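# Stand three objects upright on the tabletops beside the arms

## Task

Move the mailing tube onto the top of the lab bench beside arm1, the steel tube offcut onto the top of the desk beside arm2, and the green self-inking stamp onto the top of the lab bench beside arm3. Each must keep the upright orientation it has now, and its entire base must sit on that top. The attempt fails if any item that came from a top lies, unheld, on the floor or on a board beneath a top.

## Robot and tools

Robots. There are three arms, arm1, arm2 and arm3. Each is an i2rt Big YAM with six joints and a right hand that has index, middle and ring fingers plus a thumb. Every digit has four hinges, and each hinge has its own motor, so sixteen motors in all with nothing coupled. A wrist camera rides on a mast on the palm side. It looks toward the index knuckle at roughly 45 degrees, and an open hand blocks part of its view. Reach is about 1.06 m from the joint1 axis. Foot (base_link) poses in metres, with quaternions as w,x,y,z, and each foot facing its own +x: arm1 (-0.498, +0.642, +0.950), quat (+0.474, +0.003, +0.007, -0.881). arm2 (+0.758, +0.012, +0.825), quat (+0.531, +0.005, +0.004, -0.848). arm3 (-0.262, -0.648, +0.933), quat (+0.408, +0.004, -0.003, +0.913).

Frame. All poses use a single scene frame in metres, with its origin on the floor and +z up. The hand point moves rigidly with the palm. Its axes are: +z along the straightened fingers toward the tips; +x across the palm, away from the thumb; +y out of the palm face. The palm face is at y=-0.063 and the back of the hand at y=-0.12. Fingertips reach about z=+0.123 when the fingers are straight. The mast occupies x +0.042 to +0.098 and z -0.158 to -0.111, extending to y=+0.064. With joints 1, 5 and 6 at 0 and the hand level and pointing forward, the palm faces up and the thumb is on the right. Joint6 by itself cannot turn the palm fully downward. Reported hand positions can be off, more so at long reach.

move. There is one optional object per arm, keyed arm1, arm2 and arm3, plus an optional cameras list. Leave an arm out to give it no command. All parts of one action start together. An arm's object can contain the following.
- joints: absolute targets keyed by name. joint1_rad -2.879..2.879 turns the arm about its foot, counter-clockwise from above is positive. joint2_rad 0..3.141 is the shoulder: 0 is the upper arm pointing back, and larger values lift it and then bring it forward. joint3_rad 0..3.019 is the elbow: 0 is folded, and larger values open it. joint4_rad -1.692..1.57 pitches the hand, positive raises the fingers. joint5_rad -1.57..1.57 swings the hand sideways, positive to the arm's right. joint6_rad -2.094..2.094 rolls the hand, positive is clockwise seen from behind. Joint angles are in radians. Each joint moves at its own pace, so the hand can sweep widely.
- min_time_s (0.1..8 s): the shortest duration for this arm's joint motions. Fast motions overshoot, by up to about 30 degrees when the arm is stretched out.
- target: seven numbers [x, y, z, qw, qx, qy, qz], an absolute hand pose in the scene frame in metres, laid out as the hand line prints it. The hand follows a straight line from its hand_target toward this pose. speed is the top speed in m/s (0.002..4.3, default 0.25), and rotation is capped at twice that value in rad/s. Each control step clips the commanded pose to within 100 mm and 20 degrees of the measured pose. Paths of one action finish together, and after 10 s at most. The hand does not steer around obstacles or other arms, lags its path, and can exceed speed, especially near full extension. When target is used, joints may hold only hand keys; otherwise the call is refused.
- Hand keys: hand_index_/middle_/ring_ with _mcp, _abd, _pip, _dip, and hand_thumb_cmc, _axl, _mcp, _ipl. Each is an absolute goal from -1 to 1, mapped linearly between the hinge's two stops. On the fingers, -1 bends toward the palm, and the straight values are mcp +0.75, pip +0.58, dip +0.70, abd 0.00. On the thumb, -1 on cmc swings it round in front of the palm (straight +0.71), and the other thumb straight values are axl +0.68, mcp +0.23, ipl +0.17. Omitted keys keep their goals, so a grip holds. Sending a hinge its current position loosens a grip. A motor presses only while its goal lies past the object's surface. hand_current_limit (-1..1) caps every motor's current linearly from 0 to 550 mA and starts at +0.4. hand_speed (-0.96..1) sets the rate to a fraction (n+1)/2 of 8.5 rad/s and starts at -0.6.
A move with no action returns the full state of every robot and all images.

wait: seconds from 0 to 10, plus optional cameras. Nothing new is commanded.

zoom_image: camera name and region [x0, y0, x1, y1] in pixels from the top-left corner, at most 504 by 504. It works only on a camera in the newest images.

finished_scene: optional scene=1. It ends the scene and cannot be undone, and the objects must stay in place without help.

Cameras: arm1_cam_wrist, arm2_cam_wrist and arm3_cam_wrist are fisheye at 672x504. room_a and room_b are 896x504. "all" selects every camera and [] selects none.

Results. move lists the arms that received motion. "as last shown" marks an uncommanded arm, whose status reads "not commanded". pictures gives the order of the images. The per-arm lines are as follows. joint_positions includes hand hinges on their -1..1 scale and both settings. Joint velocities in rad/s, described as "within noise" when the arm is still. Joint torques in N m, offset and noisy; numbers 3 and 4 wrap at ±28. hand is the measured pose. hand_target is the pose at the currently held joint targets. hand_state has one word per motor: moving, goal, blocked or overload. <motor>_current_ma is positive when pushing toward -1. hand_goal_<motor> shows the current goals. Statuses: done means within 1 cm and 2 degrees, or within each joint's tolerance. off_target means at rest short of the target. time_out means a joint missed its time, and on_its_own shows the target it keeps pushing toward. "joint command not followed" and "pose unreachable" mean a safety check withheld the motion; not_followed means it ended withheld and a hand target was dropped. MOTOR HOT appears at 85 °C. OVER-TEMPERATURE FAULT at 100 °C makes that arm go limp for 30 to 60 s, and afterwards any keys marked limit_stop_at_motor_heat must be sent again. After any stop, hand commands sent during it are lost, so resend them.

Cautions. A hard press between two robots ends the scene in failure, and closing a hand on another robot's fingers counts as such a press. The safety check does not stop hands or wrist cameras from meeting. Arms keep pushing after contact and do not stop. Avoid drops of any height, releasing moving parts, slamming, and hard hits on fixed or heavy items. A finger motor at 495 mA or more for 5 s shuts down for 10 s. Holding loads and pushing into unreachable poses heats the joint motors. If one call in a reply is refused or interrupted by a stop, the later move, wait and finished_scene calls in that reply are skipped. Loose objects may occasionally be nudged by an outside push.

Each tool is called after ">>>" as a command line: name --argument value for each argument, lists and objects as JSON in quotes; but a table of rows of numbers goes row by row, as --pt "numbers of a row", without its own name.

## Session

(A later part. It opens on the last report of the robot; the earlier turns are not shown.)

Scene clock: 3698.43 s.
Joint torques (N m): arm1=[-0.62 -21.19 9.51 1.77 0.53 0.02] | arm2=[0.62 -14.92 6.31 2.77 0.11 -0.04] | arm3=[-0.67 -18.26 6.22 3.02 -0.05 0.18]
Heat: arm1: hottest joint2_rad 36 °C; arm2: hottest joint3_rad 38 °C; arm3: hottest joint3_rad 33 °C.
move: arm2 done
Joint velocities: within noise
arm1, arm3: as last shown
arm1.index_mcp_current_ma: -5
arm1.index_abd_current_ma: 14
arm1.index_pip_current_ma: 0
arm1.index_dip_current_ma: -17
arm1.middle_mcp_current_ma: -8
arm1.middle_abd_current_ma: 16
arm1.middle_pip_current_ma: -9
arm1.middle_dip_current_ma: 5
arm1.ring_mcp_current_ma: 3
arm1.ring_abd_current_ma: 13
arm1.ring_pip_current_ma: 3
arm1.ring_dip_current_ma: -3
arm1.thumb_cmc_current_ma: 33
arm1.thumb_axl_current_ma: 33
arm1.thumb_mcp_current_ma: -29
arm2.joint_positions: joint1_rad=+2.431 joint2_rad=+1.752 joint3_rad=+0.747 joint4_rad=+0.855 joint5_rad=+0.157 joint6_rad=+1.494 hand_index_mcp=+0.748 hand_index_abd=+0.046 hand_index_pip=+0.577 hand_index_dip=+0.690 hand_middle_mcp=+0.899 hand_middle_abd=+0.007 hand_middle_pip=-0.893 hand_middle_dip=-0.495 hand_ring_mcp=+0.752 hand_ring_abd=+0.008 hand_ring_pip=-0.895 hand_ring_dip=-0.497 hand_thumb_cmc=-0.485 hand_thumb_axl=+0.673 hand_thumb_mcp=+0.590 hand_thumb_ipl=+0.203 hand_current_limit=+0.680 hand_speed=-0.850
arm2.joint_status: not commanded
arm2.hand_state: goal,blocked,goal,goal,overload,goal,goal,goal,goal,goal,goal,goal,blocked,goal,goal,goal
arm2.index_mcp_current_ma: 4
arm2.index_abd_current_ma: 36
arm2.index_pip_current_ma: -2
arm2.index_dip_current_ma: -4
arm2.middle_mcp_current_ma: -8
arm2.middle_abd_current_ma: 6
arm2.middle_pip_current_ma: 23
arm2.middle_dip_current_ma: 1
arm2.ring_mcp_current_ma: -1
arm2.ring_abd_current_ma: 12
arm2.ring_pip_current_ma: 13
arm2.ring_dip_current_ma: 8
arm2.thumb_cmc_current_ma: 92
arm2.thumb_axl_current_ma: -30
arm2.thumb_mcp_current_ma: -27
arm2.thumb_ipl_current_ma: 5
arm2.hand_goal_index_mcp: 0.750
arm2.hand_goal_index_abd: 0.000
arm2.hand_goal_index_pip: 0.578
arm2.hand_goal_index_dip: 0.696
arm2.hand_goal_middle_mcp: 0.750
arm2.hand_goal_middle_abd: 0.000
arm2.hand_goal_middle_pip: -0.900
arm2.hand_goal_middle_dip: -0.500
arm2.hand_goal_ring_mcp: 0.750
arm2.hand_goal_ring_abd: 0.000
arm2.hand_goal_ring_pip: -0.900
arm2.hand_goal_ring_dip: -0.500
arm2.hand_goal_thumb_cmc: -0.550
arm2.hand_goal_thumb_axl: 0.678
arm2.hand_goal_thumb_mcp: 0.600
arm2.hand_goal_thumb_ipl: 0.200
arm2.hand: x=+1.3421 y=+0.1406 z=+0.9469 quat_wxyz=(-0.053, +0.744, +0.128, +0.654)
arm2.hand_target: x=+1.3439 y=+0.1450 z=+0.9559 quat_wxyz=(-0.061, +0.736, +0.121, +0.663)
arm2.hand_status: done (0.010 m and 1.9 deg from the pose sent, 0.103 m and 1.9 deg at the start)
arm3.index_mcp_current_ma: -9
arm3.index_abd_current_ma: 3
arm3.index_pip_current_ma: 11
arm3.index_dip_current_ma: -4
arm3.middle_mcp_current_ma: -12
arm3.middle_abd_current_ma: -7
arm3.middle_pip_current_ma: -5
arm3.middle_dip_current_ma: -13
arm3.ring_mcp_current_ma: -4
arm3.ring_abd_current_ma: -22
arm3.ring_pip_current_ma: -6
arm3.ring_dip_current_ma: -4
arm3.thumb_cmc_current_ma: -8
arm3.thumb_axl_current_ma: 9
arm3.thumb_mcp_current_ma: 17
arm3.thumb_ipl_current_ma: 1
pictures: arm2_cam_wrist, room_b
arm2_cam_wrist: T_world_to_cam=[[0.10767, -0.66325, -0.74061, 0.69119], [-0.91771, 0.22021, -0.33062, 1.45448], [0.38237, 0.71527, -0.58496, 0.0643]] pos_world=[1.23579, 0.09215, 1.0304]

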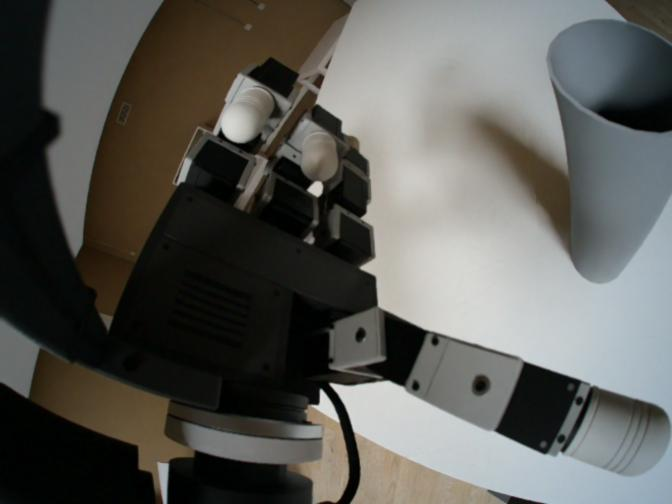

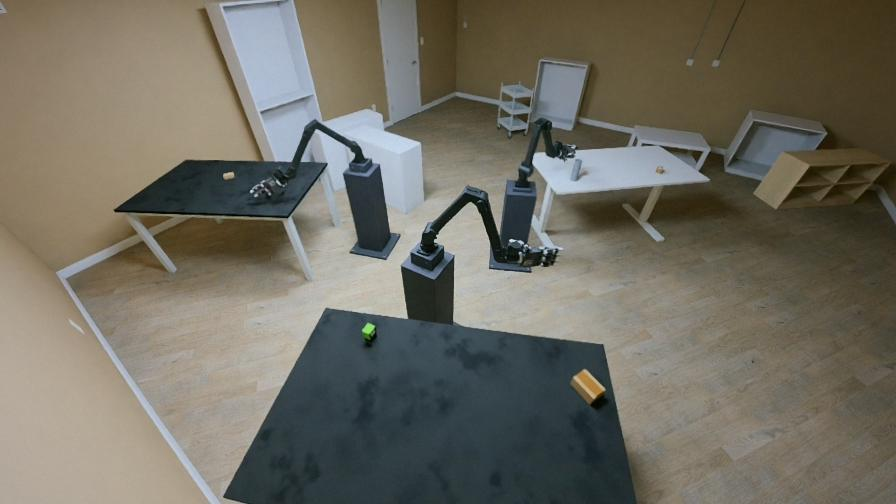

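>>> zoom_image --camera "room_b" --region '[330, 300, 410, 360]'

>>> move --arm2 '{"target": [1.3200, 0.1900, 1.0300, -0.0609, 0.7362, 0.1211, 0.6637], "speed": 0.15}' --cameras '["room_a", "room_b", "arm1_cam_wrist"]'

>>> zoom_image --camera "room_a" --region '[140, 180, 260, 280]'

>>> zoom_image --camera "room_a" --region '[690, 380, 790, 460]'

Scaled by 6.300 from the camera's image (finer frame: 1280x720).

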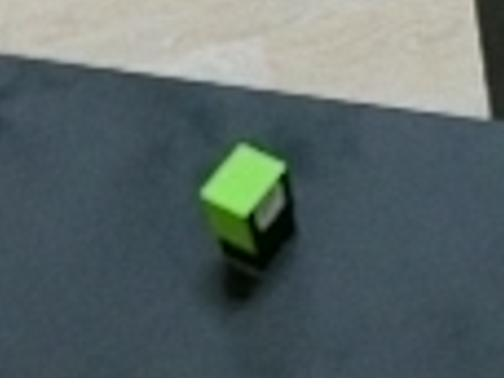

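Scene clock: 3703.73 s.
Joint torques (N m): arm1=[-0.62 -21.13 9.51 1.78 0.53 0.01] | arm2=[0.44 -14.15 10.25 1.77 0.13 -0.06] | arm3=[-0.85 -18.2 6.19 2.96 -0.06 0.18]
Heat: arm1: hottest joint2_rad 36 °C; arm2: hottest joint3_rad 38 °C; arm3: hottest joint3_rad 33 °C.
move: arm2 off_target
Joint velocities: within noise
arm1: as last shown
arm1.index_mcp_current_ma: -12
arm1.index_abd_current_ma: 8
arm1.index_dip_current_ma: -20
arm1.middle_mcp_current_ma: -10
arm1.middle_abd_current_ma: 9
arm1.middle_pip_current_ma: -18
arm1.middle_dip_current_ma: -10
arm1.ring_mcp_current_ma: 2
arm1.ring_abd_current_ma: 10
arm1.ring_pip_current_ma: -5
arm1.ring_dip_current_ma: 9
arm1.thumb_cmc_current_ma: 21
arm1.thumb_axl_current_ma: 22
arm1.thumb_mcp_current_ma: -33
arm1.thumb_ipl_current_ma: -22
arm2.joint_positions: joint1_rad=+2.549 joint2_rad=+1.575 joint3_rad=+0.759 joint4_rad=+0.645 joint5_rad=+0.275 joint6_rad=+1.509 hand_index_mcp=+0.748 hand_index_abd=+0.046 hand_index_pip=+0.577 hand_index_dip=+0.690 hand_middle_mcp=+0.899 hand_middle_abd=+0.007 hand_middle_pip=-0.893 hand_middle_dip=-0.495 hand_ring_mcp=+0.752 hand_ring_abd=+0.008 hand_ring_pip=-0.895 hand_ring_dip=-0.497 hand_thumb_cmc=-0.487 hand_thumb_axl=+0.673 hand_thumb_mcp=+0.590 hand_thumb_ipl=+0.203 hand_current_limit=+0.680 hand_speed=-0.850
arm2.joint_status: not commanded
arm2.hand_state: goal,blocked,goal,goal,overload,goal,goal,goal,goal,goal,goal,goal,blocked,goal,goal,goal
arm2.index_mcp_current_ma: 6
arm2.index_abd_current_ma: 47
arm2.index_pip_current_ma: -8
arm2.index_dip_current_ma: -24
arm2.middle_mcp_current_ma: -3
arm2.middle_abd_current_ma: 13
arm2.middle_pip_current_ma: 25
arm2.middle_dip_current_ma: 6
arm2.ring_mcp_current_ma: 7
arm2.ring_abd_current_ma: 14
arm2.ring_pip_current_ma: 12
arm2.ring_dip_current_ma: 17
arm2.thumb_cmc_current_ma: 95
arm2.thumb_axl_current_ma: -23
arm2.thumb_mcp_current_ma: -23
arm2.thumb_ipl_current_ma: 1
arm2.hand_goal_index_mcp: 0.750
arm2.hand_goal_index_abd: 0.000
arm2.hand_goal_index_pip: 0.578
arm2.hand_goal_index_dip: 0.696
arm2.hand_goal_middle_mcp: 0.750
arm2.hand_goal_middle_abd: 0.000
arm2.hand_goal_middle_pip: -0.900
arm2.hand_goal_middle_dip: -0.500
arm2.hand_goal_ring_mcp: 0.750
arm2.hand_goal_ring_abd: 0.000
arm2.hand_goal_ring_pip: -0.900
arm2.hand_goal_ring_dip: -0.500
arm2.hand_goal_thumb_cmc: -0.550
arm2.hand_goal_thumb_axl: 0.678
arm2.hand_goal_thumb_mcp: 0.600
arm2.hand_goal_thumb_ipl: 0.200
arm2.hand: x=+1.3105 y=+0.1809 z=+1.0061 quat_wxyz=(-0.049, +0.749, +0.132, +0.648)
arm2.hand_target: x=+1.3190 y=+0.1897 z=+1.0303 quat_wxyz=(-0.061, +0.736, +0.121, +0.664)
arm2.hand_status: off_target (0.027 m and 3.0 deg from the pose sent, 0.099 m and 1.9 deg at the start)
arm3.joint_positions: joint1_rad=-2.839 joint2_rad=+2.198 joint3_rad=+0.987 joint4_rad=+1.187 joint5_rad=-0.308 joint6_rad=-1.590 hand_index_mcp=+0.741 hand_index_abd=-0.031 hand_index_pip=+0.566 hand_index_dip=+0.689 hand_middle_mcp=+0.739 hand_middle_abd=-0.042 hand_middle_pip=+0.565 hand_middle_dip=+0.683 hand_ring_mcp=+0.740 hand_ring_abd=-0.050 hand_ring_pip=+0.568 hand_ring_dip=+0.689 hand_thumb_cmc=-0.596 hand_thumb_axl=+0.684 hand_thumb_mcp=+0.588 hand_thumb_ipl=+0.408 hand_current_limit=+0.600 hand_speed=-0.800
arm3.joint_status: not commanded
arm3.hand_state: goal,blocked,goal,goal,goal,blocked,goal,goal,goal,blocked,goal,goal,blocked,goal,goal,goal
arm3.index_mcp_current_ma: -5
arm3.index_abd_current_ma: 2
arm3.index_pip_current_ma: -17
arm3.index_dip_current_ma: -14
arm3.middle_mcp_current_ma: -14
arm3.middle_abd_current_ma: -29
arm3.middle_pip_current_ma: -9
arm3.middle_dip_current_ma: -27
arm3.ring_mcp_current_ma: 7
arm3.ring_abd_current_ma: -6
arm3.ring_pip_current_ma: -11
arm3.ring_dip_current_ma: -21
arm3.thumb_cmc_current_ma: -2
arm3.thumb_axl_current_ma: 20
arm3.thumb_mcp_current_ma: -4
arm3.thumb_ipl_current_ma: -9
arm3.hand_goal_index_mcp: 0.750
arm3.hand_goal_index_abd: 0.000
arm3.hand_goal_index_pip: 0.578
arm3.hand_goal_index_dip: 0.696
arm3.hand_goal_middle_mcp: 0.750
arm3.hand_goal_middle_abd: 0.000
arm3.hand_goal_middle_pip: 0.578
arm3.hand_goal_middle_dip: 0.696
arm3.hand_goal_ring_mcp: 0.750
arm3.hand_goal_ring_abd: 0.000
arm3.hand_goal_ring_pip: 0.578
arm3.hand_goal_ring_dip: 0.696
arm3.hand_goal_thumb_cmc: -0.550
arm3.hand_goal_thumb_axl: 0.678
arm3.hand_goal_thumb_mcp: 0.600
arm3.hand_goal_thumb_ipl: 0.400
arm3.hand: x=+0.3628 y=-0.8660 z=+0.9842 quat_wxyz=(+0.692, +0.081, +0.713, -0.082)
arm3.hand_target: x=+0.3661 y=-0.8685 z=+0.9889 quat_wxyz=(+0.702, +0.080, +0.703, -0.081)
arm3.hand_status: not commanded
pictures: arm1_cam_wrist, room_a, room_b
arm1_cam_wrist: T_world_to_cam=[[0.44222, 0.5242, -0.72777, 0.89648], [0.70574, -0.70413, -0.07834, 1.34648], [-0.55351, -0.47897, -0.68133, 0.32308]] pos_world=[-1.16787, 0.63291, 0.97804]

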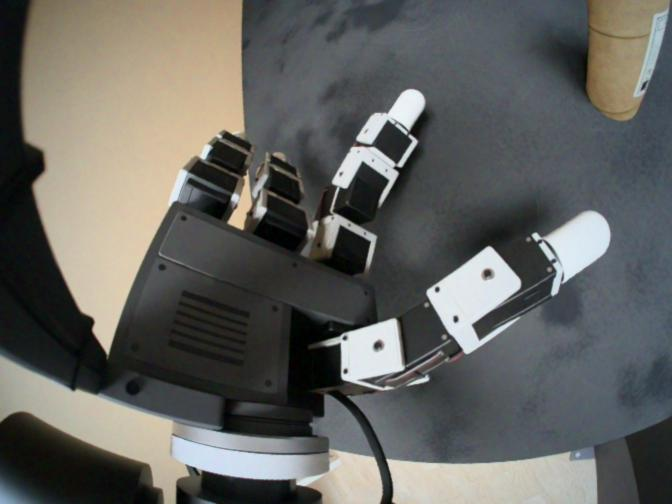

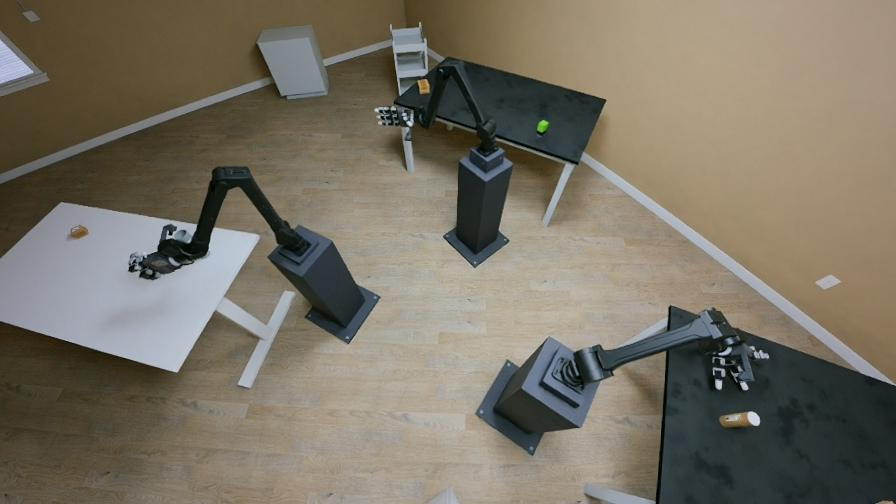

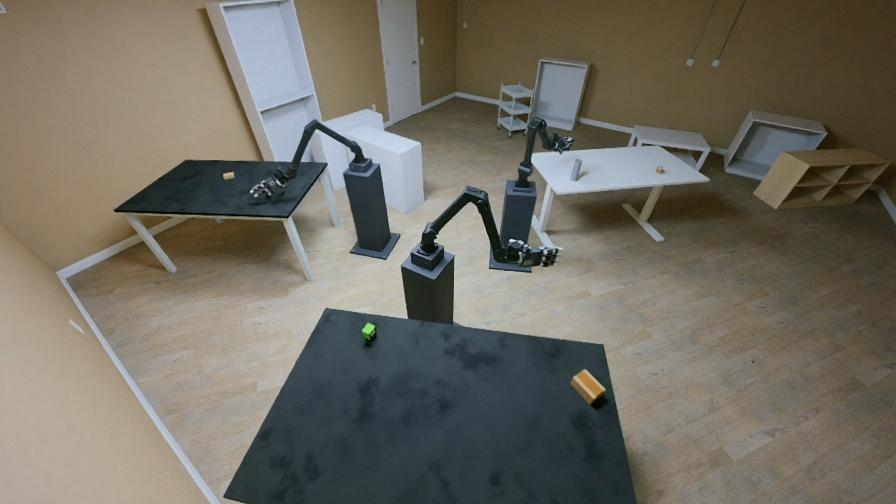

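Scaled by 4.200 from the camera's image (finer frame: 1280x720).

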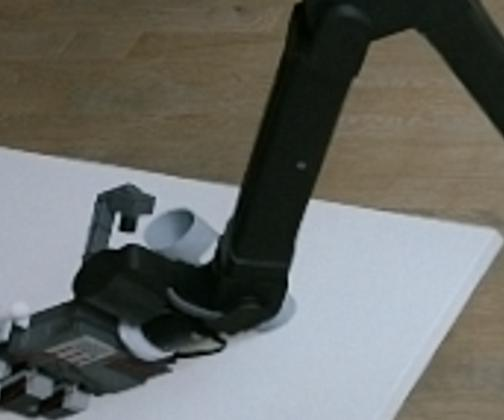

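Scaled by 5.040 from the camera's image (finer frame: 1280x720).

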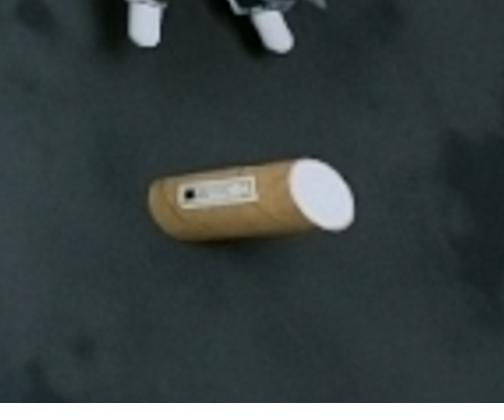

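>>> zoom_image --camera "room_b" --region '[550, 140, 610, 200]'

Scaled by 8.400 from the camera's image (finer frame: 1280x720).

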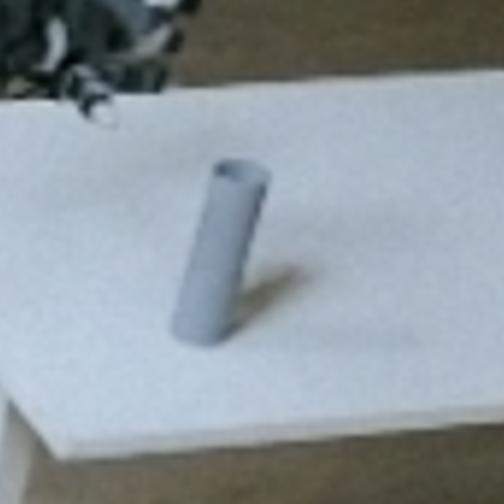

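All three objects are standing upright on their target tops, and no hand is holding any of them.

>>> finished_scene --scene 1

The scene is finished: the task was done.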